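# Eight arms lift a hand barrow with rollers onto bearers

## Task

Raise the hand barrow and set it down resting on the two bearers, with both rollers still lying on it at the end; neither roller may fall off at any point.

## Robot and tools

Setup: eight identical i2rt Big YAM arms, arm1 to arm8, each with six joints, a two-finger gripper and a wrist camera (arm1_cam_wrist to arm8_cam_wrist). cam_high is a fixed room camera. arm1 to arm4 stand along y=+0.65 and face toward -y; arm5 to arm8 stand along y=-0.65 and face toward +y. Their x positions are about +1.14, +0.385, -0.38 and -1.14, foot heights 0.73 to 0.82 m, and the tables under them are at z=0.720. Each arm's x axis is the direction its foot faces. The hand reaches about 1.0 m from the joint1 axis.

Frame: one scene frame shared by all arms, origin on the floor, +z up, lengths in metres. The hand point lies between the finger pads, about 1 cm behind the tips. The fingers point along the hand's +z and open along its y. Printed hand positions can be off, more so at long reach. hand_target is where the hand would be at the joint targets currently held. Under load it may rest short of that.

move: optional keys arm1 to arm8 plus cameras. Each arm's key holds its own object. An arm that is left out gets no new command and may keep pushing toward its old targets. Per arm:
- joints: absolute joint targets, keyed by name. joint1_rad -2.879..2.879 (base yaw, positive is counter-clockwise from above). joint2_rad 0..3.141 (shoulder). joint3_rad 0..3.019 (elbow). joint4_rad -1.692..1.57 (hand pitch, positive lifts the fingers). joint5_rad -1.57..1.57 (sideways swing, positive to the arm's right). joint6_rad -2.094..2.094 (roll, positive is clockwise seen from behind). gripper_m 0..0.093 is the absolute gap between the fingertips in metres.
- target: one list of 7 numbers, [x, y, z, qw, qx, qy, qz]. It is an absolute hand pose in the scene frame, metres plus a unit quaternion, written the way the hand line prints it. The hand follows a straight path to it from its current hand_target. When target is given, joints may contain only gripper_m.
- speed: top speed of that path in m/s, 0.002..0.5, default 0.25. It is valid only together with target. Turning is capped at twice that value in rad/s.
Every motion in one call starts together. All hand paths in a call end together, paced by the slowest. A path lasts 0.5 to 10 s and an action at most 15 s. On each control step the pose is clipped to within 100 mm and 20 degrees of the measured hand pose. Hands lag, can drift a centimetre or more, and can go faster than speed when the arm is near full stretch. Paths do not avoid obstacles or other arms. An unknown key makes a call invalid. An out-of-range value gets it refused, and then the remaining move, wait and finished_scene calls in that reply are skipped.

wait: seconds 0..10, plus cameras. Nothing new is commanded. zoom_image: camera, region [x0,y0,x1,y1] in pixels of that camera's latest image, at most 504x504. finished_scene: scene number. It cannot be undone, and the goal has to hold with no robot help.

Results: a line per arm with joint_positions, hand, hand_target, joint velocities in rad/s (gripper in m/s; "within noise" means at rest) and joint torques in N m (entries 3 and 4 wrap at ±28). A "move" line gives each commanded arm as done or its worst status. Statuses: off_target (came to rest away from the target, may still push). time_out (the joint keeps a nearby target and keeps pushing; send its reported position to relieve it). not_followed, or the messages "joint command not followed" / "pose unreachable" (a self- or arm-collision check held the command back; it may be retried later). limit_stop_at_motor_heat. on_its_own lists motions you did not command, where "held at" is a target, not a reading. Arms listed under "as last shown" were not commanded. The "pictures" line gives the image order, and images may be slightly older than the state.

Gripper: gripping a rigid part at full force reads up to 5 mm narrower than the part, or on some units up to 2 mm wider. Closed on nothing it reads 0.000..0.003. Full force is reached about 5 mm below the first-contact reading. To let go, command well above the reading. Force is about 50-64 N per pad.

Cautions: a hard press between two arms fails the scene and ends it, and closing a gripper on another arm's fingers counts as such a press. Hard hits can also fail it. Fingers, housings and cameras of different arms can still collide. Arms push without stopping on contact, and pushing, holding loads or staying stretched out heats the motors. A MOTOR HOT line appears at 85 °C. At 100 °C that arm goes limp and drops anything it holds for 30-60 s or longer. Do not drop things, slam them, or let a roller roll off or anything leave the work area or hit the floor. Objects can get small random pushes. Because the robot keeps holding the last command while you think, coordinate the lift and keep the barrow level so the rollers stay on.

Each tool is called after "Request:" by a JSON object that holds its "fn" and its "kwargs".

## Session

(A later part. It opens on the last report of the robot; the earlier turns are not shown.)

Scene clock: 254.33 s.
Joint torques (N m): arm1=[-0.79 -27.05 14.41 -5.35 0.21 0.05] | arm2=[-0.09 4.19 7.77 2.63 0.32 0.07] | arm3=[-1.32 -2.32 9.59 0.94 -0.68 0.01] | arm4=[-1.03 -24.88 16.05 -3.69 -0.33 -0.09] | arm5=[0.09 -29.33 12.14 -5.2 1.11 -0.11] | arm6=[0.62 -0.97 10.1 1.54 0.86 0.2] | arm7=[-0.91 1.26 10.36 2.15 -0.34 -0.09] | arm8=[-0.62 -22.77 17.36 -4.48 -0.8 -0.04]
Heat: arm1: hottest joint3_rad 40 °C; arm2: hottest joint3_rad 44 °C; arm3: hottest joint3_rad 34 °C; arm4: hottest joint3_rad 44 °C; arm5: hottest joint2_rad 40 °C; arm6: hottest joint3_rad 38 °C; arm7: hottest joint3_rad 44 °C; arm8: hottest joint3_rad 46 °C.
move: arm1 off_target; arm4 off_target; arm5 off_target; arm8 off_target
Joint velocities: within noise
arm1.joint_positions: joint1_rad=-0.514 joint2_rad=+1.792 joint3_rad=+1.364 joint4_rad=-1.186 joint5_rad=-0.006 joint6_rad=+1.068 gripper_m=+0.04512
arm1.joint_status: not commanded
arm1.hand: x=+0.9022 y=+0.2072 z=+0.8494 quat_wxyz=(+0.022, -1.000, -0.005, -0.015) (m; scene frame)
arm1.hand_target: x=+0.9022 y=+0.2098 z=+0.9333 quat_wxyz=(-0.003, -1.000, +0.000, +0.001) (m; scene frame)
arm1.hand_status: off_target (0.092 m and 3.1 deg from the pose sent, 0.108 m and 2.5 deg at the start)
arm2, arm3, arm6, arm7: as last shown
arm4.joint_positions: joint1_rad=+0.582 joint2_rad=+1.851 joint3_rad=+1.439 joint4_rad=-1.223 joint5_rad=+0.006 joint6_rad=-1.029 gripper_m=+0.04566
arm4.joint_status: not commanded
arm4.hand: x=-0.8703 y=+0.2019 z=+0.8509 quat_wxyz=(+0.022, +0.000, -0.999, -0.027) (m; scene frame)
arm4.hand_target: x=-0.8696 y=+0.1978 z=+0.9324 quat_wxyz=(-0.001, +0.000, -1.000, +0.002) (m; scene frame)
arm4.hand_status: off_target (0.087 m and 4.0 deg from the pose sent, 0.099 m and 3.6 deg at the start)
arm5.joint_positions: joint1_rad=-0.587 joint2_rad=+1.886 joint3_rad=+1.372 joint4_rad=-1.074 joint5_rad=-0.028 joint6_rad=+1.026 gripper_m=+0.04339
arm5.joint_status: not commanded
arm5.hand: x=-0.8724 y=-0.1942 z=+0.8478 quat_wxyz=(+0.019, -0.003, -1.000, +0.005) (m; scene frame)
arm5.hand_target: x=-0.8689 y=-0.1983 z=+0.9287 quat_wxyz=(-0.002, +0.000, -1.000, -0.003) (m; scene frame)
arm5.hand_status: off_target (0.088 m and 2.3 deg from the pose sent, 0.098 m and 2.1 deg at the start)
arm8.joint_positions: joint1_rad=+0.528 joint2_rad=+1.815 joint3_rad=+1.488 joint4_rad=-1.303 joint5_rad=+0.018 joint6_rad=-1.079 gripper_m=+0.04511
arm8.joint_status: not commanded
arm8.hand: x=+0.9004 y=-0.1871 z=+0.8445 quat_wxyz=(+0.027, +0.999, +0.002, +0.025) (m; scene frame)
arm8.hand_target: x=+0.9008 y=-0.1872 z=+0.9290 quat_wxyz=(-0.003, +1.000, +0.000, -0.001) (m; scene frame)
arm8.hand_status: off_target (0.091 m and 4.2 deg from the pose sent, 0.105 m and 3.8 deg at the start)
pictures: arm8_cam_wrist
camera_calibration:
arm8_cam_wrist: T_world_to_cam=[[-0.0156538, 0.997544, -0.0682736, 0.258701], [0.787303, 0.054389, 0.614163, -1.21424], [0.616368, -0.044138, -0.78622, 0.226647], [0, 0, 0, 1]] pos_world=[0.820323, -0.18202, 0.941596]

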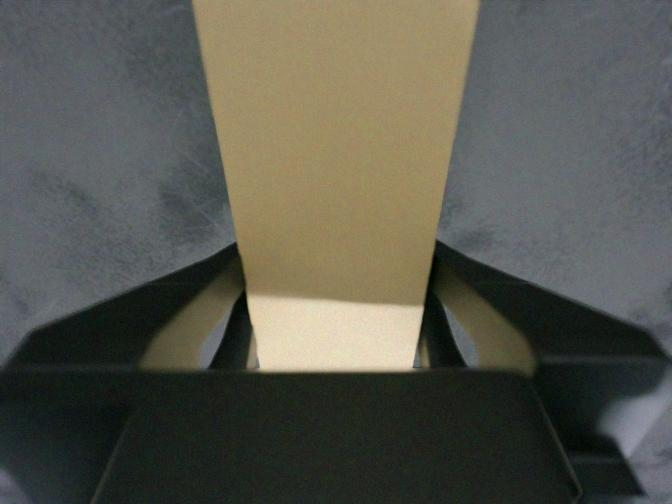

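Request:
{"fn": "move", "kwargs": {"arm1": {"target":[0.901,0.2077,0.951,0,1,0,0],"speed":0.025}, "arm8": {"target":[0.899,-0.184,0.951,0,1,0,0],"speed":0.025}, "arm4": {"target":[-0.868,0.195,0.948,0,0,1,0],"speed":0.025}, "arm5": {"target":[-0.868,-0.1975,0.952,0,0,1,0],"speed":0.025}, "cameras": ["arm2_cam_wrist","arm6_cam_wrist"]}}

Scene clock: 258.73 s.
Joint torques (N m): arm1=[-0.91 -26.81 14.86 -5.44 0.18 0.06] | arm2=[-0.09 4.19 7.79 2.65 0.32 0.08] | arm3=[-1.32 -2.26 9.58 0.92 -0.68 0.01] | arm4=[-1.03 -24.64 16.49 -3.69 -0.37 -0.09] | arm5=[0.03 -29.57 12.74 -5.29 1.11 -0.13] | arm6=[0.62 -1.08 10.11 1.55 0.86 0.21] | arm7=[-0.79 1.32 10.33 2.17 -0.34 -0.1] | arm8=[-0.67 -22.89 18.1 -4.57 -0.8 -0.04]
Heat: arm1: hottest joint3_rad 41 °C; arm2: hottest joint3_rad 44 °C; arm3: hottest joint3_rad 34 °C; arm4: hottest joint3_rad 45 °C; arm5: hottest joint2_rad 42 °C; arm6: hottest joint3_rad 38 °C; arm7: hottest joint3_rad 44 °C; arm8: hottest joint3_rad 47 °C.
move: arm1 off_target; arm4 off_target; arm5 off_target; arm8 off_target
Joint velocities: within noise
arm1.joint_positions: joint1_rad=-0.514 joint2_rad=+1.783 joint3_rad=+1.378 joint4_rad=-1.212 joint5_rad=-0.006 joint6_rad=+1.068 gripper_m=+0.04514
arm1.joint_status: not commanded
arm1.hand: x=+0.9021 y=+0.2070 z=+0.8594 quat_wxyz=(+0.022, -1.000, -0.005, -0.015) (m; scene frame)
arm1.hand_target: x=+0.9023 y=+0.2100 z=+0.9435 quat_wxyz=(-0.003, -1.000, +0.000, +0.001) (m; scene frame)
arm1.hand_status: off_target (0.092 m and 3.1 deg from the pose sent, 0.102 m and 3.1 deg at the start)
arm2, arm3, arm6, arm7: as last shown
arm4.joint_positions: joint1_rad=+0.582 joint2_rad=+1.841 joint3_rad=+1.454 joint4_rad=-1.248 joint5_rad=+0.008 joint6_rad=-1.029 gripper_m=+0.04566
arm4.joint_status: not commanded
arm4.hand: x=-0.8703 y=+0.2015 z=+0.8613 quat_wxyz=(+0.023, +0.000, -0.999, -0.027) (m; scene frame)
arm4.hand_target: x=-0.8697 y=+0.1979 z=+0.9426 quat_wxyz=(-0.001, +0.000, -1.000, +0.002) (m; scene frame)
arm4.hand_status: off_target (0.087 m and 4.0 deg from the pose sent, 0.097 m and 4.0 deg at the start)
arm5.joint_positions: joint1_rad=-0.587 joint2_rad=+1.873 joint3_rad=+1.389 joint4_rad=-1.112 joint5_rad=-0.028 joint6_rad=+1.026 gripper_m=+0.04339
arm5.joint_status: not commanded
arm5.hand: x=-0.8728 y=-0.1948 z=+0.8600 quat_wxyz=(+0.022, -0.003, -1.000, +0.009) (m; scene frame)
arm5.hand_target: x=-0.8692 y=-0.1987 z=+0.9444 quat_wxyz=(-0.002, +0.000, -1.000, -0.003) (m; scene frame)
arm5.hand_status: off_target (0.092 m and 2.7 deg from the pose sent, 0.104 m and 2.3 deg at the start)
arm8.joint_positions: joint1_rad=+0.528 joint2_rad=+1.809 joint3_rad=+1.511 joint4_rad=-1.339 joint5_rad=+0.018 joint6_rad=-1.079 gripper_m=+0.04511
arm8.joint_status: not commanded
arm8.hand: x=+0.9005 y=-0.1876 z=+0.8561 quat_wxyz=(+0.030, +0.999, +0.002, +0.027) (m; scene frame)
arm8.hand_target: x=+0.9012 y=-0.1879 z=+0.9444 quat_wxyz=(-0.003, +1.000, +0.000, -0.001) (m; scene frame)
arm8.hand_status: off_target (0.095 m and 4.6 deg from the pose sent, 0.107 m and 4.2 deg at the start; pose on its path clipped on 8 of 47 steps)
pictures: arm2_cam_wrist, arm6_cam_wrist
camera_calibration:
arm2_cam_wrist: T_world_to_cam=[[-0.999853, 0.000129746, 0.0171187, 0.419443], [-0.0105408, 0.783267, -0.621596, 0.281496], [-0.0134891, -0.621685, -0.783151, 1.18981], [0, 0, 0, 1]] pos_world=[0.438398, 0.519144, 1.0996]
arm6_cam_wrist: T_world_to_cam=[[0.999995, 0.00139429, -0.00277566, 0.602333], [-0.000686319, -0.772329, -0.635222, 0.299844], [-0.00302941, 0.635221, -0.772324, 1.17803], [0, 0, 0, 1]] pos_world=[-0.598555, -0.517572, 1.10196]

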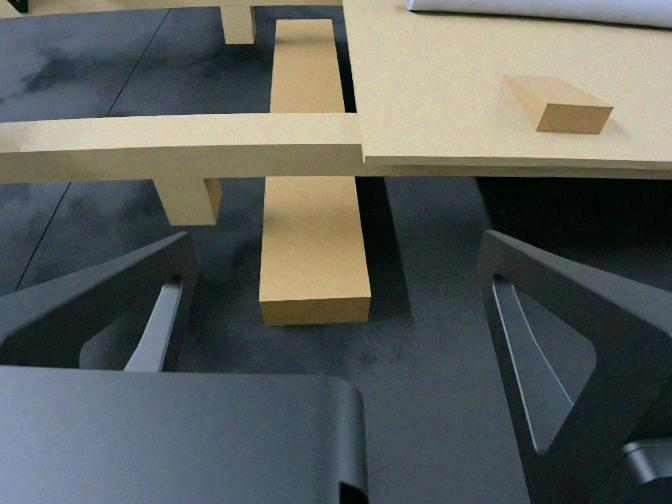

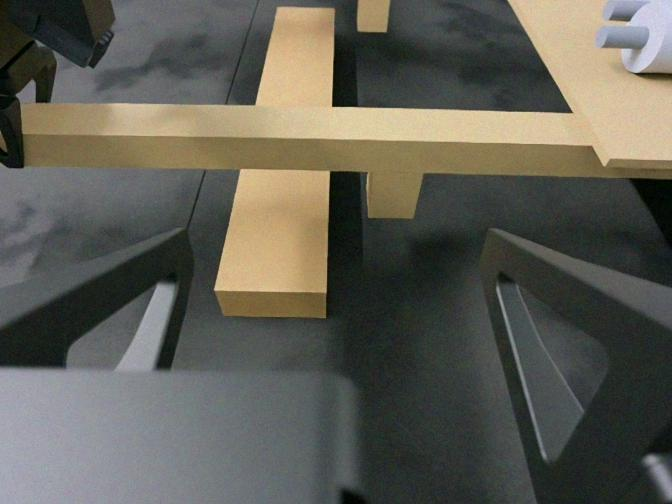

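Request:
{"fn": "move", "kwargs": {"arm1": {"target":[0.901,0.2077,0.962,0,1,0,0],"speed":0.025}, "arm8": {"target":[0.899,-0.184,0.964,0,1,0,0],"speed":0.025}, "arm4": {"target":[-0.868,0.195,0.959,0,0,1,0],"speed":0.025}, "arm5": {"target":[-0.868,-0.1975,0.965,0,0,1,0],"speed":0.025}, "cameras": []}}

Scene clock: 261.90 s.
Joint torques (N m): arm1=[-1.08 -26.64 15.23 -5.48 0.24 0.04] | arm2=[-0.09 4.19 7.79 2.63 0.32 0.07] | arm3=[-1.32 -2.32 9.58 0.95 -0.69 0.01] | arm4=[-1.08 -24.47 16.83 -3.62 -0.46 -0.09] | arm5=[-0.03 -29.39 13.26 -5.08 1.18 -0.12] | arm6=[0.62 -1.2 10.09 1.52 0.86 0.2] | arm7=[-0.85 1.2 10.41 2.14 -0.35 -0.09] | arm8=[-0.79 -23 18.63 -4.38 -0.78 -0.04]
Heat: arm1: hottest joint3_rad 41 °C; arm2: hottest joint3_rad 44 °C; arm3: hottest joint3_rad 34 °C; arm4: hottest joint3_rad 45 °C; arm5: hottest joint2_rad 42 °C; arm6: hottest joint3_rad 38 °C; arm7: hottest joint3_rad 44 °C; arm8: hottest joint3_rad 48 °C.
move: arm1 off_target; arm4 off_target; arm5 off_target; arm8 off_target
Joint velocities: within noise
arm1.joint_positions: joint1_rad=-0.514 joint2_rad=+1.775 joint3_rad=+1.396 joint4_rad=-1.238 joint5_rad=-0.008 joint6_rad=+1.068 gripper_m=+0.04516
arm1.joint_status: not commanded
arm1.hand: x=+0.9020 y=+0.2063 z=+0.8696 quat_wxyz=(+0.022, -1.000, -0.005, -0.016) (m; scene frame)
arm1.hand_target: x=+0.9024 y=+0.2101 z=+0.9546 quat_wxyz=(-0.003, -1.000, +0.000, +0.001) (m; scene frame)
arm1.hand_status: off_target (0.092 m and 3.2 deg from the pose sent, 0.103 m and 3.1 deg at the start)
arm2, arm3, arm6: as last shown
arm4.joint_positions: joint1_rad=+0.582 joint2_rad=+1.833 joint3_rad=+1.472 joint4_rad=-1.278 joint5_rad=+0.010 joint6_rad=-1.029 gripper_m=+0.04566
arm4.joint_status: not commanded
arm4.hand: x=-0.8706 y=+0.2014 z=+0.8719 quat_wxyz=(+0.025, +0.000, -0.999, -0.028) (m; scene frame)
arm4.hand_target: x=-0.8699 y=+0.1982 z=+0.9535 quat_wxyz=(-0.001, +0.000, -1.000, +0.002) (m; scene frame)
arm4.hand_status: off_target (0.087 m and 4.3 deg from the pose sent, 0.098 m and 4.0 deg at the start)
arm5.joint_positions: joint1_rad=-0.587 joint2_rad=+1.862 joint3_rad=+1.404 joint4_rad=-1.145 joint5_rad=-0.030 joint6_rad=+1.027 gripper_m=+0.04343
arm5.joint_status: not commanded
arm5.hand: x=-0.8735 y=-0.1954 z=+0.8711 quat_wxyz=(+0.024, -0.003, -1.000, +0.011) (m; scene frame)
arm5.hand_target: x=-0.8695 y=-0.1992 z=+0.9572 quat_wxyz=(-0.002, +0.000, -1.000, -0.003) (m; scene frame)
arm5.hand_status: off_target (0.094 m and 3.1 deg from the pose sent, 0.105 m and 2.7 deg at the start; pose on its path clipped on 4 of 48 steps)
arm7.joint_positions: joint1_rad=-0.870 joint2_rad=+0.000 joint3_rad=+0.351 joint4_rad=-0.784 joint5_rad=-0.846 joint6_rad=-0.304 gripper_m=+0.08990
arm7.joint_status: not commanded
arm7.hand: x=+0.4378 y=-0.4403 z=+0.9969 quat_wxyz=(-0.417, +0.558, -0.570, -0.435) (m; scene frame)
arm7.hand_target: x=+0.4399 y=-0.4401 z=+1.0000 quat_wxyz=(-0.431, +0.561, -0.561, -0.431) (m; scene frame)
arm7.hand_status: not commanded
arm8.joint_positions: joint1_rad=+0.530 joint2_rad=+1.805 joint3_rad=+1.534 joint4_rad=-1.375 joint5_rad=+0.018 joint6_rad=-1.079 gripper_m=+0.04518
arm8.joint_status: not commanded
arm8.hand: x=+0.9000 y=-0.1885 z=+0.8668 quat_wxyz=(+0.034, +0.999, +0.003, +0.028) (m; scene frame)
arm8.hand_target: x=+0.9014 y=-0.1885 z=+0.9575 quat_wxyz=(-0.003, +1.000, +0.000, -0.001) (m; scene frame)
arm8.hand_status: off_target (0.097 m and 5.1 deg from the pose sent, 0.108 m and 4.6 deg at the start; pose on its path clipped on 17 of 48 steps)
pictures: none
No camera images: "cameras" was empty.

Request:
{"fn": "move", "kwargs": {"arm1": {"target":[0.871,0.2077,0.961,0,1,0,0],"speed":0.03}, "arm8": {"target":[0.869,-0.184,0.963,0,1,0,0],"speed":0.03}, "arm4": {"target":[-0.898,0.195,0.953,0,0,1,0],"speed":0.03}, "arm5": {"target":[-0.898,-0.1975,0.959,0,0,1,0],"speed":0.03}, "cameras": ["arm2_cam_wrist","arm6_cam_wrist"]}}

Scene clock: 266.03 s.
Joint torques (N m): arm1=[-2.37 -23.88 16.24 -4.66 0.42 -0.12] | arm2=[-0.03 4.19 7.8 2.65 0.32 0.07] | arm3=[-1.26 -2.32 9.59 0.94 -0.68 0.01] | arm4=[-2.73 -24.59 12.21 -2.04 -0.43 -0.31] | arm5=[1.85 -28.98 10.17 -3.71 1.21 0.05] | arm6=[0.56 -1.26 10.1 1.57 0.86 0.21] | arm7=[-0.91 1.26 10.36 2.14 -0.34 -0.09] | arm8=[0.67 -20.13 20.12 -3.93 -0.96 0.13]
Heat: arm1: hottest joint3_rad 42 °C; arm2: hottest joint3_rad 44 °C; arm3: hottest joint3_rad 34 °C; arm4: hottest joint3_rad 47 °C; arm5: hottest joint2_rad 44 °C; arm6: hottest joint3_rad 38 °C; arm7: hottest joint3_rad 44 °C; arm8: hottest joint3_rad 48 °C.
move: arm1 off_target; arm4 off_target; arm5 off_target; arm8 off_target
Joint velocities: within noise
arm1.joint_positions: joint1_rad=-0.543 joint2_rad=+1.775 joint3_rad=+1.440 joint4_rad=-1.277 joint5_rad=-0.011 joint6_rad=+1.039 gripper_m=+0.04516
arm1.joint_status: not commanded
arm1.hand: x=+0.8863 y=+0.2064 z=+0.8853 quat_wxyz=(+0.019, -1.000, -0.006, -0.017) (m; scene frame)
arm1.hand_target: x=+0.8734 y=+0.2102 z=+0.9570 quat_wxyz=(-0.002, -1.000, +0.000, +0.002) (m; scene frame)
arm1.hand_status: off_target (0.077 m and 2.9 deg from the pose sent, 0.097 m and 3.2 deg at the start)
arm2, arm3, arm6, arm7: as last shown
arm4.joint_positions: joint1_rad=+0.556 joint2_rad=+1.811 joint3_rad=+1.472 joint4_rad=-1.302 joint5_rad=+0.011 joint6_rad=-1.056 gripper_m=+0.04565
arm4.joint_status: not commanded
arm4.hand: x=-0.8846 y=+0.1991 z=+0.8833 quat_wxyz=(+0.025, +0.001, -0.999, -0.029) (m; scene frame)
arm4.hand_target: x=-0.8980 y=+0.1967 z=+0.9482 quat_wxyz=(+0.001, +0.000, -1.000, +0.001) (m; scene frame)
arm4.hand_status: off_target (0.071 m and 4.4 deg from the pose sent, 0.086 m and 4.3 deg at the start)
arm5.joint_positions: joint1_rad=-0.565 joint2_rad=+1.834 joint3_rad=+1.394 joint4_rad=-1.166 joint5_rad=-0.031 joint6_rad=+1.054 gripper_m=+0.04354
arm5.joint_status: not commanded
arm5.hand: x=-0.8875 y=-0.1957 z=+0.8820 quat_wxyz=(+0.025, -0.006, -1.000, +0.013) (m; scene frame)
arm5.hand_target: x=-0.8977 y=-0.1982 z=+0.9525 quat_wxyz=(+0.000, +0.000, -1.000, -0.002) (m; scene frame)
arm5.hand_status: off_target (0.078 m and 3.3 deg from the pose sent, 0.091 m and 3.0 deg at the start)
arm8.joint_positions: joint1_rad=+0.560 joint2_rad=+1.805 joint3_rad=+1.576 joint4_rad=-1.408 joint5_rad=+0.022 joint6_rad=-1.049 gripper_m=+0.04519
arm8.joint_status: not commanded
arm8.hand: x=+0.8837 y=-0.1905 z=+0.8822 quat_wxyz=(+0.029, +0.999, +0.003, +0.029) (m; scene frame)
arm8.hand_target: x=+0.8722 y=-0.1885 z=+0.9596 quat_wxyz=(-0.002, +1.000, +0.001, -0.002) (m; scene frame)
arm8.hand_status: off_target (0.082 m and 4.7 deg from the pose sent, 0.101 m and 5.1 deg at the start)
pictures: arm2_cam_wrist, arm6_cam_wrist
camera_calibration:
arm2_cam_wrist: T_world_to_cam=[[-0.999853, 0.000129746, 0.0171187, 0.419443], [-0.0105408, 0.783267, -0.621596, 0.281496], [-0.0134891, -0.621685, -0.783151, 1.18981], [0, 0, 0, 1]] pos_world=[0.438398, 0.519144, 1.0996]
arm6_cam_wrist: T_world_to_cam=[[0.999995, 0.00139429, -0.00277566, 0.602333], [-0.000686319, -0.772329, -0.635222, 0.299844], [-0.00302941, 0.635221, -0.772324, 1.17803], [0, 0, 0, 1]] pos_world=[-0.598555, -0.517572, 1.10196]

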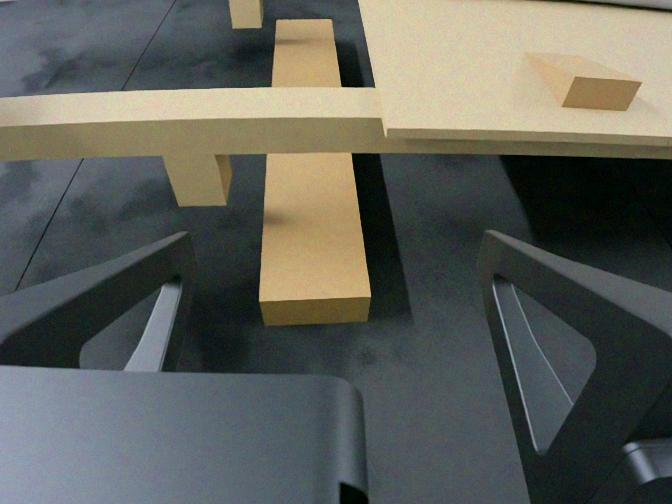

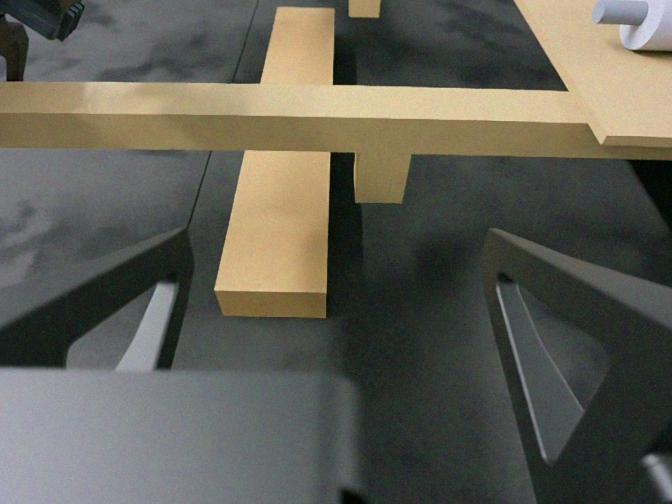

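Request:
{"fn": "move", "kwargs": {"arm1": {"target":[0.841,0.2077,0.958,0,1,0,0],"speed":0.03}, "arm8": {"target":[0.839,-0.184,0.961,0,1,0,0],"speed":0.03}, "arm4": {"target":[-0.928,0.195,0.945,0,0,1,0],"speed":0.03}, "arm5": {"target":[-0.928,-0.1975,0.952,0,0,1,0],"speed":0.03}, "cameras": ["arm2_cam_wrist","arm6_cam_wrist"]}}

Scene clock: 269.57 s.
Joint torques (N m): arm1=[-1.9 -24.88 16.01 -4.6 0.38 -0.14] | arm2=[-0.03 4.19 7.79 2.63 0.32 0.07] | arm3=[-1.26 -2.32 9.58 0.92 -0.68 0.01] | arm4=[-2.55 -23.47 11.48 -1.36 -0.43 -0.3] | arm5=[1.67 -27.75 9.47 -3.15 1.3 0.03] | arm6=[0.62 -1.08 10.07 1.57 0.86 0.21] | arm7=[-0.73 1.2 10.35 2.15 -0.34 -0.09] | arm8=[0.56 -21.07 19.93 -3.86 -0.85 0.09]
Heat: arm1: hottest joint3_rad 43 °C; arm2: hottest joint3_rad 44 °C; arm3: hottest joint3_rad 34 °C; arm4: hottest joint3_rad 46 °C; arm5: hottest joint2_rad 45 °C; arm6: hottest joint3_rad 38 °C; arm7: hottest joint3_rad 44 °C; arm8: hottest joint3_rad 49 °C.
move: arm1 off_target; arm4 off_target; arm5 off_target; arm8 off_target
Joint velocities: within noise
arm1.joint_positions: joint1_rad=-0.595 joint2_rad=+1.822 joint3_rad=+1.492 joint4_rad=-1.281 joint5_rad=-0.012 joint6_rad=+0.989 gripper_m=+0.04516
arm1.joint_status: not commanded
arm1.hand: x=+0.8537 y=+0.2058 z=+0.8799 quat_wxyz=(+0.017, -1.000, -0.004, -0.017) (m; scene frame)
arm1.hand_target: x=+0.8433 y=+0.2101 z=+0.9537 quat_wxyz=(-0.002, -1.000, +0.000, +0.002) (m; scene frame)
arm1.hand_status: off_target (0.079 m and 2.8 deg from the pose sent, 0.086 m and 2.9 deg at the start)
arm2, arm3, arm6, arm7: as last shown
arm4.joint_positions: joint1_rad=+0.501 joint2_rad=+1.775 joint3_rad=+1.422 joint4_rad=-1.294 joint5_rad=+0.011 joint6_rad=-1.110 gripper_m=+0.04565
arm4.joint_status: not commanded
arm4.hand: x=-0.9171 y=+0.2002 z=+0.8842 quat_wxyz=(+0.025, +0.001, -0.999, -0.033) (m; scene frame)
arm4.hand_target: x=-0.9280 y=+0.1966 z=+0.9415 quat_wxyz=(+0.001, +0.000, -1.000, +0.001) (m; scene frame)
arm4.hand_status: off_target (0.062 m and 4.7 deg from the pose sent, 0.076 m and 4.4 deg at the start)
arm5.joint_positions: joint1_rad=-0.508 joint2_rad=+1.799 joint3_rad=+1.347 joint4_rad=-1.156 joint5_rad=-0.033 joint6_rad=+1.111 gripper_m=+0.04358
arm5.joint_status: not commanded
arm5.hand: x=-0.9208 y=-0.1947 z=+0.8833 quat_wxyz=(+0.026, -0.006, -1.000, +0.015) (m; scene frame)
arm5.hand_target: x=-0.9278 y=-0.1980 z=+0.9465 quat_wxyz=(+0.000, +0.000, -1.000, -0.001) (m; scene frame)
arm5.hand_status: off_target (0.069 m and 3.5 deg from the pose sent, 0.081 m and 3.3 deg at the start)
arm8.joint_positions: joint1_rad=+0.608 joint2_rad=+1.852 joint3_rad=+1.631 joint4_rad=-1.419 joint5_rad=+0.020 joint6_rad=-0.998 gripper_m=+0.04519
arm8.joint_status: not commanded
arm8.hand: x=+0.8527 y=-0.1899 z=+0.8777 quat_wxyz=(+0.029, +0.999, +0.002, +0.030) (m; scene frame)
arm8.hand_target: x=+0.8425 y=-0.1884 z=+0.9575 quat_wxyz=(-0.002, +1.000, +0.001, -0.002) (m; scene frame)
arm8.hand_status: off_target (0.085 m and 4.8 deg from the pose sent, 0.091 m and 4.7 deg at the start)
pictures: arm2_cam_wrist, arm6_cam_wrist
camera_calibration:
arm2_cam_wrist: T_world_to_cam=[[-0.999853, 0.000129746, 0.0171187, 0.419443], [-0.0105408, 0.783267, -0.621596, 0.281496], [-0.0134891, -0.621685, -0.783151, 1.18981], [0, 0, 0, 1]] pos_world=[0.438398, 0.519144, 1.0996]
arm6_cam_wrist: T_world_to_cam=[[0.999995, 0.00139429, -0.00277566, 0.602333], [-0.000686319, -0.772329, -0.635222, 0.299844], [-0.00302941, 0.635221, -0.772324, 1.17803], [0, 0, 0, 1]] pos_world=[-0.598555, -0.517572, 1.10196]

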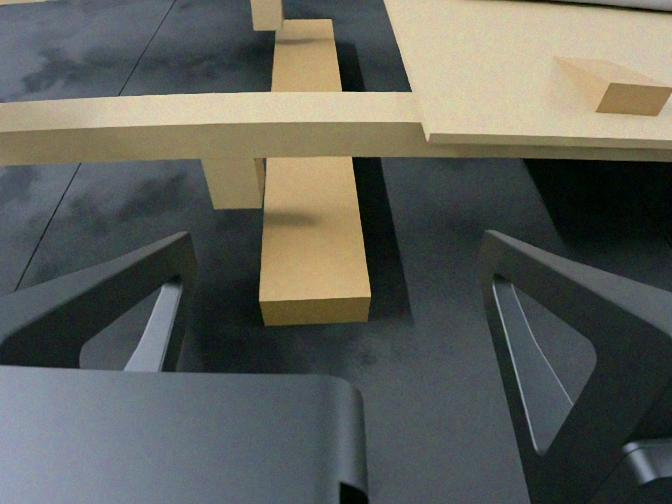

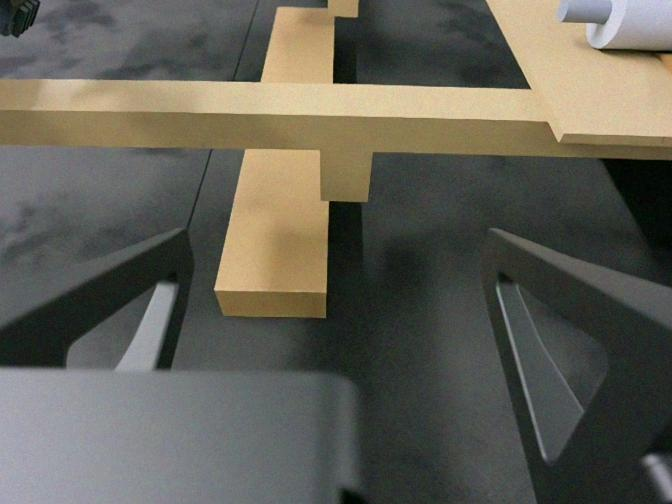

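Request:
{"fn": "move", "kwargs": {"arm1": {"target":[0.811,0.2077,0.959,0,1,0,0],"speed":0.03}, "arm8": {"target":[0.809,-0.184,0.963,0,1,0,0],"speed":0.03}, "arm4": {"target":[-0.957,0.195,0.937,0,0,1,0],"speed":0.03}, "arm5": {"target":[-0.956,-0.1975,0.945,0,0,1,0],"speed":0.03}, "cameras": ["arm2_cam_wrist","arm6_cam_wrist"]}}

Scene clock: 273.70 s.
Joint torques (N m): arm1=[-1.96 -25.7 16.14 -4.45 0.41 -0.13] | arm2=[-0.09 4.19 7.79 2.65 0.32 0.07] | arm3=[-1.26 -2.26 9.59 0.92 -0.68 0.01] | arm4=[-2.49 -22.65 11.36 -1.32 -0.44 -0.29] | arm5=[1.44 -26.87 9.44 -3.11 1.22 0.01] | arm6=[0.73 -1.08 10.07 1.59 0.86 0.21] | arm7=[-0.85 1.44 10.41 2.18 -0.33 -0.1] | arm8=[0.5 -22.01 20.21 -3.77 -0.89 0.09]
Heat: arm1: hottest joint3_rad 44 °C; arm2: hottest joint3_rad 44 °C; arm3: hottest joint3_rad 34 °C; arm4: hottest joint3_rad 46 °C; arm5: hottest joint2_rad 45 °C; arm6: hottest joint3_rad 38 °C; arm7: hottest joint3_rad 44 °C; arm8: hottest joint3_rad 50 °C.
move: arm1 off_target; arm4 off_target; arm5 off_target; arm8 off_target
Joint velocities: within noise
arm1.joint_positions: joint1_rad=-0.641 joint2_rad=+1.868 joint3_rad=+1.555 joint4_rad=-1.303 joint5_rad=-0.013 joint6_rad=+0.944 gripper_m=+0.04516
arm1.joint_status: not commanded
arm1.hand: x=+0.8238 y=+0.2058 z=+0.8781 quat_wxyz=(+0.018, -1.000, -0.004, -0.020) (m; scene frame)
arm1.hand_target: x=+0.8136 y=+0.2102 z=+0.9547 quat_wxyz=(-0.002, -1.000, +0.000, +0.002) (m; scene frame)
arm1.hand_status: off_target (0.082 m and 3.1 deg from the pose sent, 0.090 m and 2.8 deg at the start)
arm2, arm3, arm6, arm7: as last shown
arm4.joint_positions: joint1_rad=+0.447 joint2_rad=+1.747 joint3_rad=+1.372 joint4_rad=-1.268 joint5_rad=+0.010 joint6_rad=-1.164 gripper_m=+0.04565
arm4.joint_status: not commanded
arm4.hand: x=-0.9468 y=+0.1998 z=+0.8803 quat_wxyz=(+0.022, +0.000, -0.999, -0.032) (m; scene frame)
arm4.hand_target: x=-0.9569 y=+0.1964 z=+0.9339 quat_wxyz=(+0.001, +0.000, -1.000, +0.001) (m; scene frame)
arm4.hand_status: off_target (0.058 m and 4.4 deg from the pose sent, 0.066 m and 4.7 deg at the start)
arm5.joint_positions: joint1_rad=-0.453 joint2_rad=+1.774 joint3_rad=+1.299 joint4_rad=-1.131 joint5_rad=-0.030 joint6_rad=+1.165 gripper_m=+0.04361
arm5.joint_status: not commanded
arm5.hand: x=-0.9506 y=-0.1944 z=+0.8797 quat_wxyz=(+0.023, -0.005, -1.000, +0.015) (m; scene frame)
arm5.hand_target: x=-0.9559 y=-0.1979 z=+0.9399 quat_wxyz=(+0.000, +0.000, -1.000, -0.001) (m; scene frame)
arm5.hand_status: off_target (0.066 m and 3.3 deg from the pose sent, 0.071 m and 3.5 deg at the start)
arm7.joint_positions: joint1_rad=-0.870 joint2_rad=+0.000 joint3_rad=+0.351 joint4_rad=-0.784 joint5_rad=-0.846 joint6_rad=-0.305 gripper_m=+0.08990
arm7.hand: x=+0.4378 y=-0.4403 z=+0.9969 quat_wxyz=(-0.417, +0.559, -0.570, -0.435) (m; scene frame)
arm8.joint_positions: joint1_rad=+0.652 joint2_rad=+1.901 joint3_rad=+1.699 joint4_rad=-1.445 joint5_rad=+0.021 joint6_rad=-0.955 gripper_m=+0.04518
arm8.joint_status: not commanded
arm8.hand: x=+0.8232 y=-0.1898 z=+0.8757 quat_wxyz=(+0.030, +0.999, +0.002, +0.033) (m; scene frame)
arm8.hand_target: x=+0.8129 y=-0.1887 z=+0.9593 quat_wxyz=(-0.002, +1.000, +0.001, -0.002) (m; scene frame)
arm8.hand_status: off_target (0.089 m and 5.1 deg from the pose sent, 0.096 m and 4.8 deg at the start)
pictures: arm2_cam_wrist, arm6_cam_wrist
camera_calibration:
arm2_cam_wrist: T_world_to_cam=[[-0.999853, 0.000129746, 0.0171187, 0.419443], [-0.0105408, 0.783267, -0.621596, 0.281496], [-0.0134891, -0.621685, -0.783151, 1.18981], [0, 0, 0, 1]] pos_world=[0.438398, 0.519144, 1.0996]
arm6_cam_wrist: T_world_to_cam=[[0.999995, 0.00139429, -0.00277566, 0.602333], [-0.000686319, -0.772329, -0.635222, 0.299844], [-0.00302941, 0.635221, -0.772324, 1.17803], [0, 0, 0, 1]] pos_world=[-0.598555, -0.517572, 1.10196]

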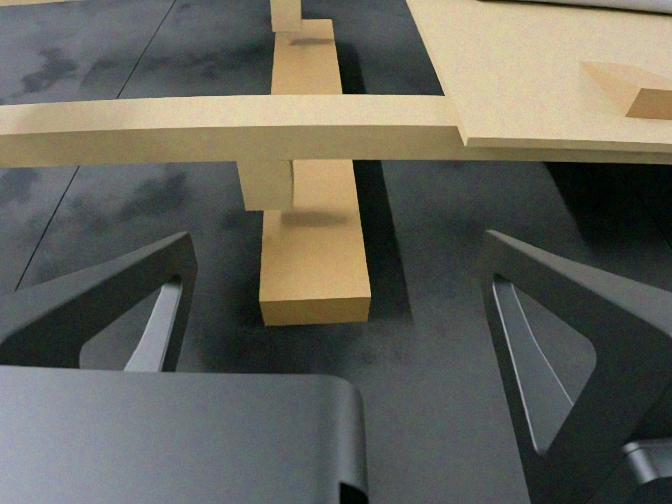

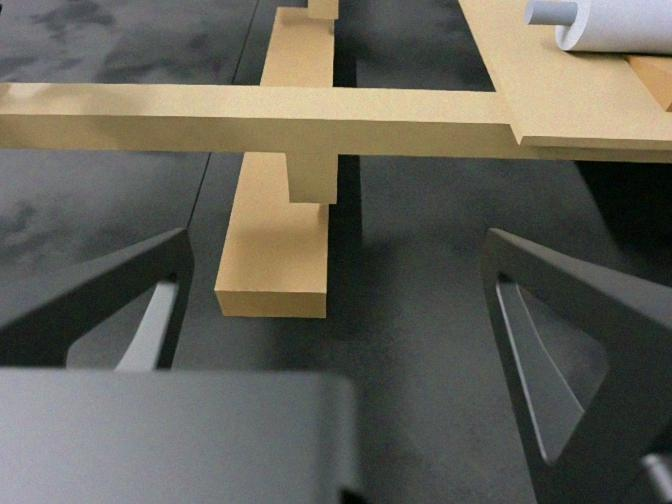

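Request:
{"fn": "move", "kwargs": {"arm1": {"target":[0.781,0.2077,0.959,0,1,0,0],"speed":0.03}, "arm8": {"target":[0.780,-0.184,0.965,0,1,0,0],"speed":0.03}, "arm4": {"target":[-0.986,0.195,0.930,0,0,1,0],"speed":0.03}, "arm5": {"target":[-0.984,-0.1975,0.939,0,0,1,0],"speed":0.03}, "cameras": ["arm2_cam_wrist","arm6_cam_wrist","arm3_cam_wrist","arm7_cam_wrist"]}}

Scene clock: 277.70 s.
Joint torques (N m): arm1=[-2.2 -26.58 16.28 -4.51 0.49 -0.12] | arm2=[-0.03 4.19 7.8 2.63 0.32 0.07] | arm3=[-1.26 -2.32 9.59 0.94 -0.68 0.02] | arm4=[-2.37 -22.07 11.18 -1.36 -0.38 -0.28] | arm5=[1.32 -26.4 9.28 -3.03 1.21 0.02] | arm6=[0.44 -1.14 10.07 1.58 0.86 0.2] | arm7=[-0.85 1.38 10.4 2.18 -0.32 -0.09] | arm8=[0.44 -22.89 20.44 -3.75 -0.88 0.1]
Heat: arm1: hottest joint3_rad 45 °C; arm2: hottest joint3_rad 44 °C; arm3: hottest joint3_rad 35 °C; arm4: hottest joint3_rad 46 °C; arm5: hottest joint2_rad 45 °C; arm6: hottest joint3_rad 38 °C; arm7: hottest joint3_rad 44 °C; arm8: hottest joint3_rad 51 °C.
move: arm1 off_target; arm4 off_target; arm5 off_target; arm8 off_target
Joint velocities: within noise
arm1.joint_positions: joint1_rad=-0.685 joint2_rad=+1.917 joint3_rad=+1.622 joint4_rad=-1.324 joint5_rad=-0.015 joint6_rad=+0.901 gripper_m=+0.04516
arm1.joint_status: not commanded
arm1.hand: x=+0.7939 y=+0.2057 z=+0.8754 quat_wxyz=(+0.018, -1.000, -0.003, -0.022) (m; scene frame)
arm1.hand_target: x=+0.7837 y=+0.2103 z=+0.9548 quat_wxyz=(-0.002, -1.000, +0.000, +0.002) (m; scene frame)
arm1.hand_status: off_target (0.085 m and 3.3 deg from the pose sent, 0.091 m and 3.1 deg at the start)
arm2, arm3, arm6, arm7: as last shown
arm4.joint_positions: joint1_rad=+0.389 joint2_rad=+1.725 joint3_rad=+1.329 joint4_rad=-1.242 joint5_rad=+0.008 joint6_rad=-1.221 gripper_m=+0.04565
arm4.joint_status: not commanded
arm4.hand: x=-0.9763 y=+0.1988 z=+0.8756 quat_wxyz=(+0.019, +0.000, -0.999, -0.031) (m; scene frame)
arm4.hand_target: x=-0.9858 y=+0.1961 z=+0.9269 quat_wxyz=(+0.001, +0.000, -1.000, +0.001) (m; scene frame)
arm4.hand_status: off_target (0.055 m and 4.2 deg from the pose sent, 0.063 m and 4.4 deg at the start)
arm5.joint_positions: joint1_rad=-0.397 joint2_rad=+1.754 joint3_rad=+1.258 joint4_rad=-1.110 joint5_rad=-0.029 joint6_rad=+1.219 gripper_m=+0.04366
arm5.joint_status: not commanded
arm5.hand: x=-0.9803 y=-0.1948 z=+0.8752 quat_wxyz=(+0.023, -0.004, -1.000, +0.017) (m; scene frame)
arm5.hand_target: x=-0.9839 y=-0.1979 z=+0.9340 quat_wxyz=(+0.000, +0.000, -1.000, -0.001) (m; scene frame)
arm5.hand_status: off_target (0.064 m and 3.3 deg from the pose sent, 0.068 m and 3.3 deg at the start)
arm8.joint_positions: joint1_rad=+0.693 joint2_rad=+1.953 joint3_rad=+1.772 joint4_rad=-1.470 joint5_rad=+0.022 joint6_rad=-0.916 gripper_m=+0.04518
arm8.joint_status: not commanded
arm8.hand: x=+0.7939 y=-0.1896 z=+0.8734 quat_wxyz=(+0.031, +0.999, +0.003, +0.036) (m; scene frame)
arm8.hand_target: x=+0.7844 y=-0.1890 z=+0.9610 quat_wxyz=(-0.002, +1.000, +0.001, -0.002) (m; scene frame)
arm8.hand_status: off_target (0.093 m and 5.4 deg from the pose sent, 0.099 m and 5.1 deg at the start)
pictures: arm2_cam_wrist, arm3_cam_wrist, arm6_cam_wrist, arm7_cam_wrist
camera_calibration:
arm2_cam_wrist: T_world_to_cam=[[-0.999853, 0.000129746, 0.0171187, 0.419443], [-0.0105408, 0.783267, -0.621596, 0.281496], [-0.0134891, -0.621685, -0.783151, 1.18981], [0, 0, 0, 1]] pos_world=[0.438398, 0.519144, 1.0996]
arm3_cam_wrist: T_world_to_cam=[[-0.999993, -0.00146021, -0.00347075, -0.588567], [0.00110929, 0.766596, -0.642129, 0.306902], [0.00359831, -0.642129, -0.766588, 1.17314], [0, 0, 0, 1]] pos_world=[-0.593124, 0.517178, 1.09434]
arm6_cam_wrist: T_world_to_cam=[[0.999995, 0.00139429, -0.00277566, 0.602333], [-0.000686319, -0.772329, -0.635222, 0.299844], [-0.00302941, 0.635221, -0.772324, 1.17803], [0, 0, 0, 1]] pos_world=[-0.598555, -0.517572, 1.10196]
arm7_cam_wrist: T_world_to_cam=[[0.999761, -0.00726291, -0.020601, -0.420984], [-0.0184972, -0.783139, -0.621571, 0.287887], [-0.011619, 0.621804, -0.783087, 1.18632], [0, 0, 0, 1]] pos_world=[0.439992, -0.515263, 1.09926]

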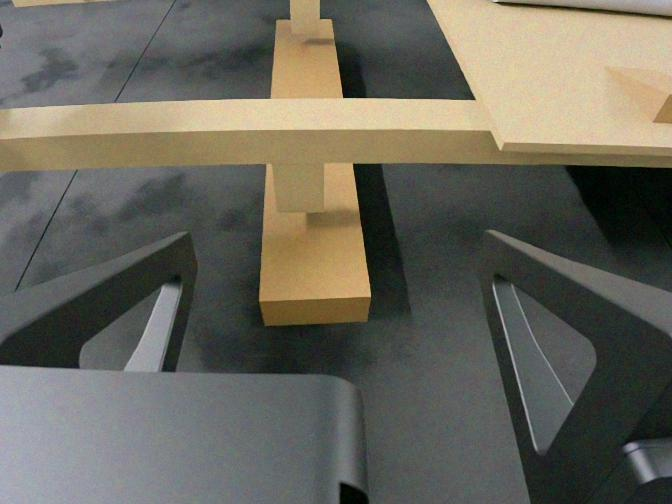

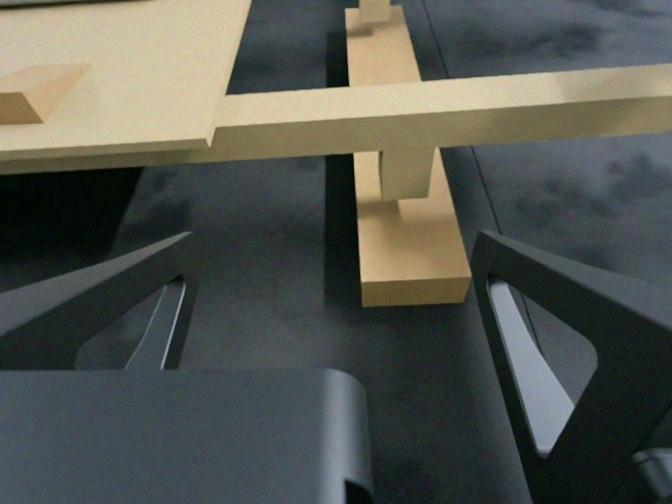

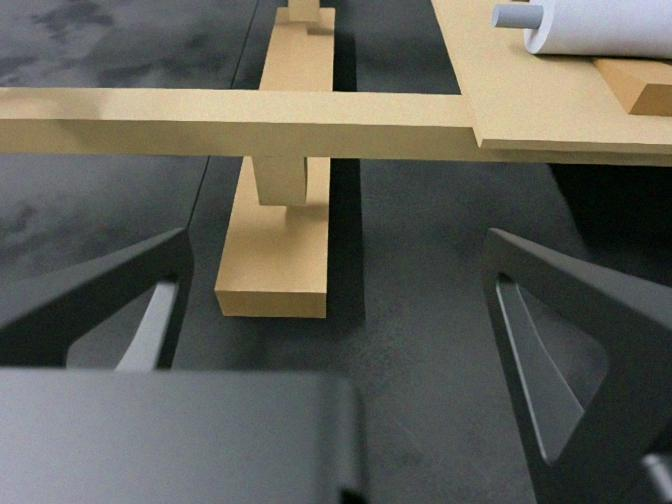

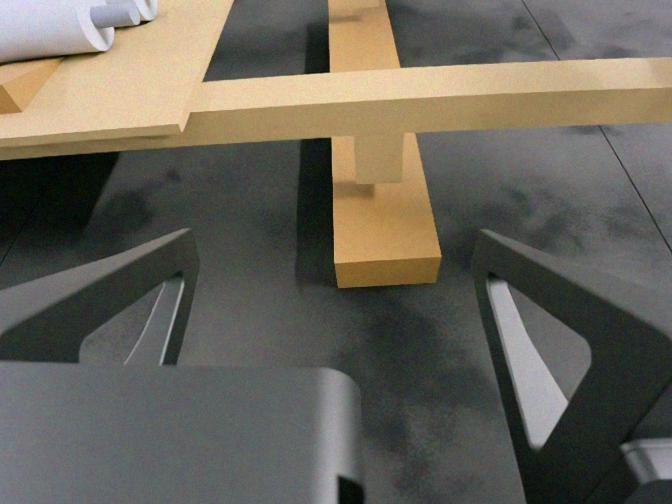

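Request:
{"fn": "zoom_image", "kwargs": {"camera": "arm7_cam_wrist", "region": [270, 110, 510, 300]}}

Request:
{"fn": "zoom_image", "kwargs": {"camera": "arm2_cam_wrist", "region": [200, 140, 440, 330]}}

Request:
{"fn": "zoom_image", "kwargs": {"camera": "arm3_cam_wrist", "region": [300, 120, 540, 310]}}

Request:
{"fn": "zoom_image", "kwargs": {"camera": "arm6_cam_wrist", "region": [150, 130, 390, 320]}}

Scaled by 2.100 from the camera's 672x504 image, which has a finer 960x720 frame.

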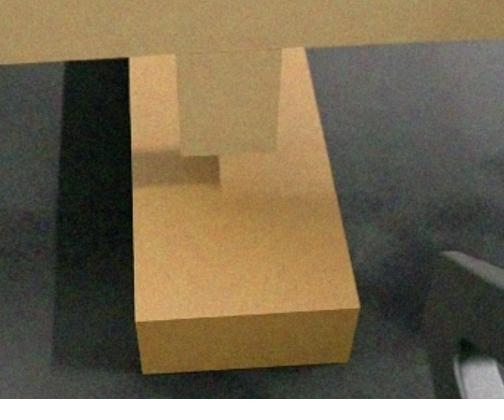

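Scaled by 2.100 from the camera's 672x504 image, which has a finer 960x720 frame.

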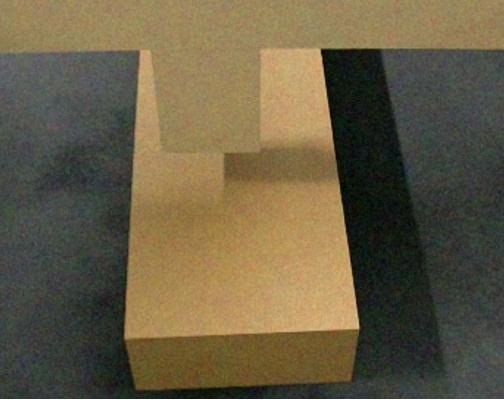

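Scaled by 2.100 from the camera's 672x504 image, which has a finer 960x720 frame.

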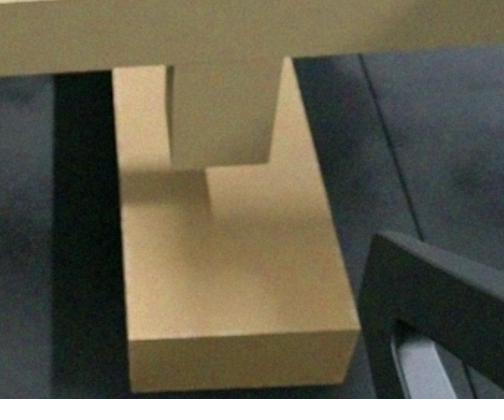

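Scaled by 2.100 from the camera's 672x504 image, which has a finer 960x720 frame.

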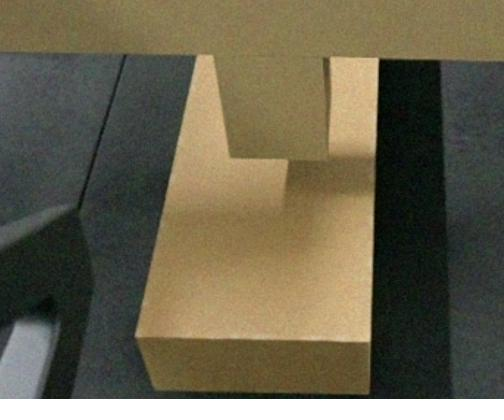

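Request:
{"fn": "move", "kwargs": {"arm1": {"target":[0.786,0.206,0.944,0,1,0,0],"speed":0.025}, "arm8": {"target":[0.786,-0.188,0.950,0,1,0,0],"speed":0.025}, "arm4": {"target":[-0.982,0.197,0.915,0,0,1,0],"speed":0.025}, "arm5": {"target":[-0.983,-0.196,0.924,0,0,1,0],"speed":0.025}, "cameras": ["arm2_cam_wrist","arm6_cam_wrist"]}}

Scene clock: 296.20 s.
Joint torques (N m): arm1=[-1.03 -26.4 14.02 -3.19 0.52 -0.05] | arm2=[-0.03 4.19 7.77 2.65 0.32 0.07] | arm3=[-1.32 -2.32 9.58 0.92 -0.69 0.01] | arm4=[-1.73 -21.19 10.45 -1.1 -0.41 -0.19] | arm5=[1.2 -24.88 9.2 -2.71 1.1 0] | arm6=[0.62 -1.14 10.07 1.59 0.86 0.21] | arm7=[-0.73 1.32 10.32 2.21 -0.35 -0.09] | arm8=[0.15 -23.47 16.24 -2.4 -0.88 0.06]
Heat: arm1: hottest joint3_rad 47 °C; arm2: hottest joint3_rad 44 °C; arm3: hottest joint3_rad 35 °C; arm4: hottest joint3_rad 43 °C; arm5: hottest joint2_rad 49 °C; arm6: hottest joint3_rad 38 °C; arm7: hottest joint3_rad 44 °C; arm8: hottest joint3_rad 57 °C.
move: arm1 off_target; arm4 off_target; arm5 off_target; arm8 off_target
Joint velocities: within noise
arm1.joint_positions: joint1_rad=-0.685 joint2_rad=+1.920 joint3_rad=+1.623 joint4_rad=-1.325 joint5_rad=-0.016 joint6_rad=+0.901 gripper_m=+0.04516
arm1.joint_status: not commanded
arm1.hand: x=+0.7941 y=+0.2057 z=+0.8743 quat_wxyz=(+0.019, -1.000, -0.003, -0.024) (m; scene frame)
arm1.hand_target: x=+0.7877 y=+0.2078 z=+0.9409 quat_wxyz=(-0.001, -1.000, +0.000, +0.001) (m; scene frame)
arm1.hand_status: off_target (0.070 m and 3.5 deg from the pose sent, 0.069 m and 3.3 deg at the start)
arm2.joint_positions: joint1_rad=+0.894 joint2_rad=+0.019 joint3_rad=+0.402 joint4_rad=-0.821 joint5_rad=+0.896 joint6_rad=+0.332 gripper_m=+0.08994
arm2.joint_status: not commanded
arm2.hand: x=+0.4362 y=+0.4415 z=+1.0005 quat_wxyz=(-0.423, -0.559, -0.566, +0.434) (m; scene frame)
arm2.hand_target: x=+0.4399 y=+0.4402 z=+1.0001 quat_wxyz=(-0.431, -0.561, -0.561, +0.431) (m; scene frame)
arm2.hand_status: not commanded
arm3.joint_positions: joint1_rad=-1.419 joint2_rad=+0.923 joint3_rad=+0.391 joint4_rad=-0.382 joint5_rad=-1.252 joint6_rad=-0.882 gripper_m=+0.08992
arm3.joint_status: not commanded
arm3.hand: x=-0.5929 y=+0.4408 z=+0.9954 quat_wxyz=(-0.434, -0.564, -0.560, +0.425) (m; scene frame)
arm3.hand_target: x=-0.5998 y=+0.4402 z=+1.0001 quat_wxyz=(-0.431, -0.561, -0.561, +0.431) (m; scene frame)
arm3.hand_status: not commanded
arm4.joint_positions: joint1_rad=+0.389 joint2_rad=+1.725 joint3_rad=+1.312 joint4_rad=-1.213 joint5_rad=+0.008 joint6_rad=-1.221 gripper_m=+0.04566
arm4.joint_status: not commanded
arm4.hand: x=-0.9762 y=+0.1983 z=+0.8696 quat_wxyz=(+0.016, +0.000, -1.000, -0.025) (m; scene frame)
arm4.hand_target: x=-0.9819 y=+0.1976 z=+0.9128 quat_wxyz=(+0.001, +0.000, -1.000, +0.001) (m; scene frame)
arm4.hand_status: off_target (0.046 m and 3.5 deg from the pose sent, 0.040 m and 4.2 deg at the start)
arm5.joint_positions: joint1_rad=-0.396 joint2_rad=+1.754 joint3_rad=+1.244 joint4_rad=-1.087 joint5_rad=-0.026 joint6_rad=+1.219 gripper_m=+0.04366
arm5.joint_status: not commanded
arm5.hand: x=-0.9801 y=-0.1952 z=+0.8704 quat_wxyz=(+0.020, -0.004, -1.000, +0.014) (m; scene frame)
arm5.hand_target: x=-0.9830 y=-0.1964 z=+0.9205 quat_wxyz=(+0.000, +0.000, -1.000, -0.001) (m; scene frame)
arm5.hand_status: off_target (0.054 m and 2.8 deg from the pose sent, 0.049 m and 3.3 deg at the start)
arm6.joint_positions: joint1_rad=+1.414 joint2_rad=+0.793 joint3_rad=+0.532 joint4_rad=-0.691 joint5_rad=+1.239 joint6_rad=+0.900 gripper_m=+0.08990
arm6.joint_status: not commanded
arm6.hand: x=-0.5970 y=-0.4397 z=+1.0002 quat_wxyz=(-0.435, +0.566, -0.557, -0.424) (m; scene frame)
arm6.hand_target: x=-0.5999 y=-0.4400 z=+1.0000 quat_wxyz=(-0.431, +0.561, -0.561, -0.431) (m; scene frame)
arm6.hand_status: not commanded
arm7: as last shown
arm8.joint_positions: joint1_rad=+0.693 joint2_rad=+1.953 joint3_rad=+1.772 joint4_rad=-1.471 joint5_rad=+0.022 joint6_rad=-0.916 gripper_m=+0.04518
arm8.joint_status: not commanded
arm8.hand: x=+0.7939 y=-0.1895 z=+0.8735 quat_wxyz=(+0.031, +0.999, +0.003, +0.036) (m; scene frame)
arm8.hand_target: x=+0.7884 y=-0.1907 z=+0.9468 quat_wxyz=(-0.001, +1.000, +0.001, -0.001) (m; scene frame)
arm8.hand_status: off_target (0.077 m and 5.4 deg from the pose sent, 0.077 m and 5.4 deg at the start)
pictures: arm2_cam_wrist, arm6_cam_wrist
camera_calibration:
arm2_cam_wrist: T_world_to_cam=[[-0.999853, 0.000129746, 0.0171187, 0.419443], [-0.0105408, 0.783267, -0.621596, 0.281496], [-0.0134891, -0.621685, -0.783151, 1.18981], [0, 0, 0, 1]] pos_world=[0.438398, 0.519144, 1.0996]
arm6_cam_wrist: T_world_to_cam=[[0.999995, 0.00139429, -0.00277566, 0.602333], [-0.000686319, -0.772329, -0.635222, 0.299844], [-0.00302941, 0.635221, -0.772324, 1.17803], [0, 0, 0, 1]] pos_world=[-0.598555, -0.517572, 1.10196]

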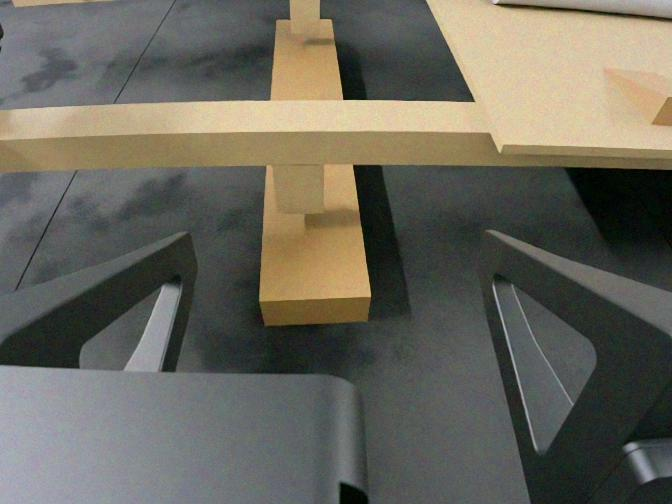

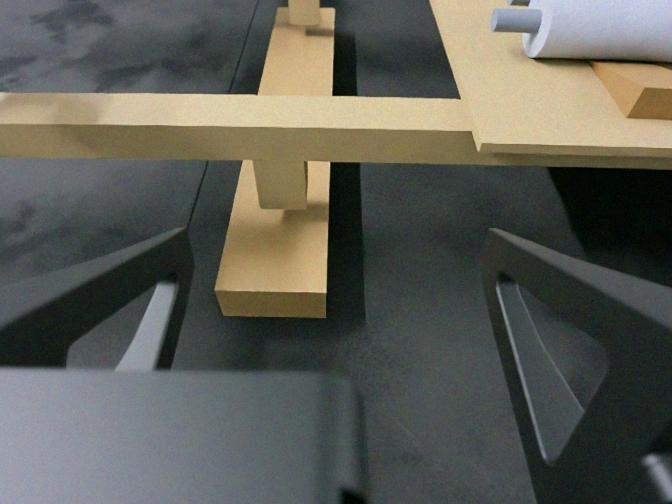

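Request:
{"fn": "move", "kwargs": {"arm1": {"target":[0.786,0.206,0.928,0,1,0,0],"speed":0.025}, "arm8": {"target":[0.786,-0.188,0.934,0,1,0,0],"speed":0.025}, "arm4": {"target":[-0.982,0.197,0.904,0,0,1,0],"speed":0.025}, "arm5": {"target":[-0.983,-0.196,0.913,0,0,1,0],"speed":0.025}, "cameras": ["arm2_cam_wrist","arm6_cam_wrist"]}}

Scene clock: 299.27 s.
Joint torques (N m): arm1=[-0.97 -26.52 11.85 -2.29 0.52 0.01] | arm2=[-0.09 4.19 7.79 2.63 0.32 0.07] | arm3=[-1.32 -2.32 9.59 0.92 -0.69 0.01] | arm4=[-1.14 -20.48 10.24 -0.96 -0.44 -0.13] | arm5=[0.79 -23.77 9.17 -2.5 1.08 -0.04] | arm6=[0.5 -1.14 10.11 1.55 0.86 0.2] | arm7=[-0.97 1.44 10.36 2.21 -0.33 -0.09] | arm8=[-0.09 -23.71 13.64 -1.63 -0.75 0.06]
Heat: arm1: hottest joint3_rad 47 °C; arm2: hottest joint3_rad 44 °C; arm3: hottest joint3_rad 35 °C; arm4: hottest joint3_rad 43 °C; arm5: hottest joint2_rad 50 °C; arm6: hottest joint3_rad 38 °C; arm7: hottest joint3_rad 44 °C; arm8: hottest joint3_rad 56 °C.
move: arm1 off_target; arm4 off_target; arm5 off_target; arm8 off_target
Joint velocities: within noise
arm1.joint_positions: joint1_rad=-0.689 joint2_rad=+1.932 joint3_rad=+1.623 joint4_rad=-1.312 joint5_rad=-0.016 joint6_rad=+0.894 gripper_m=+0.04516
arm1.joint_status: not commanded
arm1.hand: x=+0.7905 y=+0.2051 z=+0.8676 quat_wxyz=(+0.018, -1.000, -0.004, -0.024) (m; scene frame)
arm1.hand_target: x=+0.7869 y=+0.2071 z=+0.9253 quat_wxyz=(+0.000, -1.000, +0.000, +0.000) (m; scene frame)
arm1.hand_status: off_target (0.061 m and 3.5 deg from the pose sent, 0.054 m and 3.5 deg at the start)
arm2, arm3, arm6, arm7: as last shown
arm4.joint_positions: joint1_rad=+0.381 joint2_rad=+1.725 joint3_rad=+1.296 joint4_rad=-1.191 joint5_rad=+0.008 joint6_rad=-1.227 gripper_m=+0.04566
arm4.joint_status: not commanded
arm4.hand: x=-0.9805 y=+0.1978 z=+0.8640 quat_wxyz=(+0.015, -0.001, -1.000, -0.023) (m; scene frame)
arm4.hand_target: x=-0.9821 y=+0.1975 z=+0.9023 quat_wxyz=(+0.000, +0.000, -1.000, +0.000) (m; scene frame)
arm4.hand_status: off_target (0.040 m and 3.1 deg from the pose sent, 0.035 m and 3.5 deg at the start)
arm5.joint_positions: joint1_rad=-0.392 joint2_rad=+1.754 joint3_rad=+1.228 joint4_rad=-1.067 joint5_rad=-0.025 joint6_rad=+1.223 gripper_m=+0.04366
arm5.joint_status: not commanded
arm5.hand: x=-0.9825 y=-0.1962 z=+0.8654 quat_wxyz=(+0.018, -0.004, -1.000, +0.011) (m; scene frame)
arm5.hand_target: x=-0.9831 y=-0.1963 z=+0.9103 quat_wxyz=(+0.000, +0.000, -1.000, -0.001) (m; scene frame)
arm5.hand_status: off_target (0.048 m and 2.5 deg from the pose sent, 0.043 m and 2.8 deg at the start)
arm8.joint_positions: joint1_rad=+0.696 joint2_rad=+1.962 joint3_rad=+1.772 joint4_rad=-1.456 joint5_rad=+0.018 joint6_rad=-0.915 gripper_m=+0.04518
arm8.joint_status: not commanded
arm8.hand: x=+0.7895 y=-0.1882 z=+0.8678 quat_wxyz=(+0.029, +0.999, +0.004, +0.033) (m; scene frame)
arm8.hand_target: x=+0.7874 y=-0.1897 z=+0.9313 quat_wxyz=(+0.000, +1.000, +0.000, +0.000) (m; scene frame)
arm8.hand_status: off_target (0.066 m and 5.1 deg from the pose sent, 0.061 m and 5.4 deg at the start)
pictures: arm2_cam_wrist, arm6_cam_wrist
camera_calibration:
arm2_cam_wrist: T_world_to_cam=[[-0.999853, 0.000129746, 0.0171187, 0.419443], [-0.0105408, 0.783267, -0.621596, 0.281496], [-0.0134891, -0.621685, -0.783151, 1.18981], [0, 0, 0, 1]] pos_world=[0.438398, 0.519144, 1.0996]
arm6_cam_wrist: T_world_to_cam=[[0.999995, 0.00139429, -0.00277566, 0.602333], [-0.000686319, -0.772329, -0.635222, 0.299844], [-0.00302941, 0.635221, -0.772324, 1.17803], [0, 0, 0, 1]] pos_world=[-0.598555, -0.517572, 1.10196]

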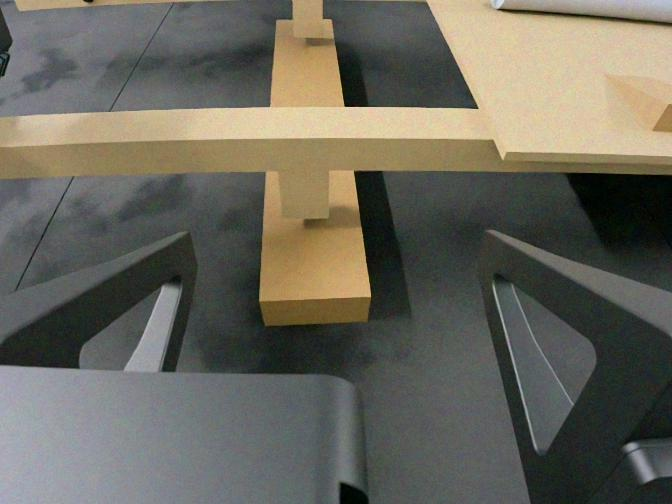

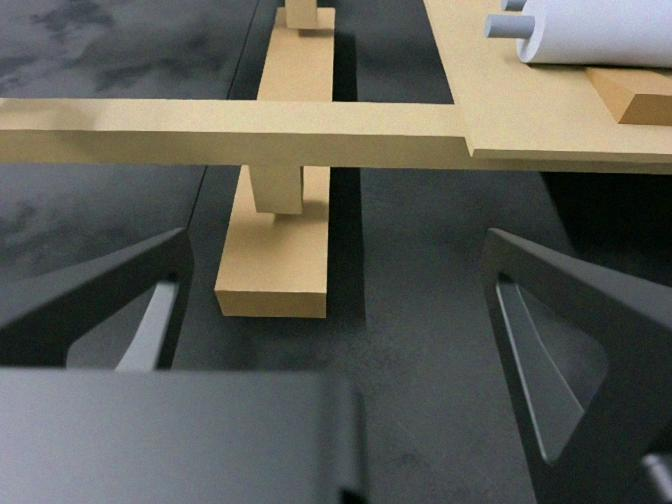

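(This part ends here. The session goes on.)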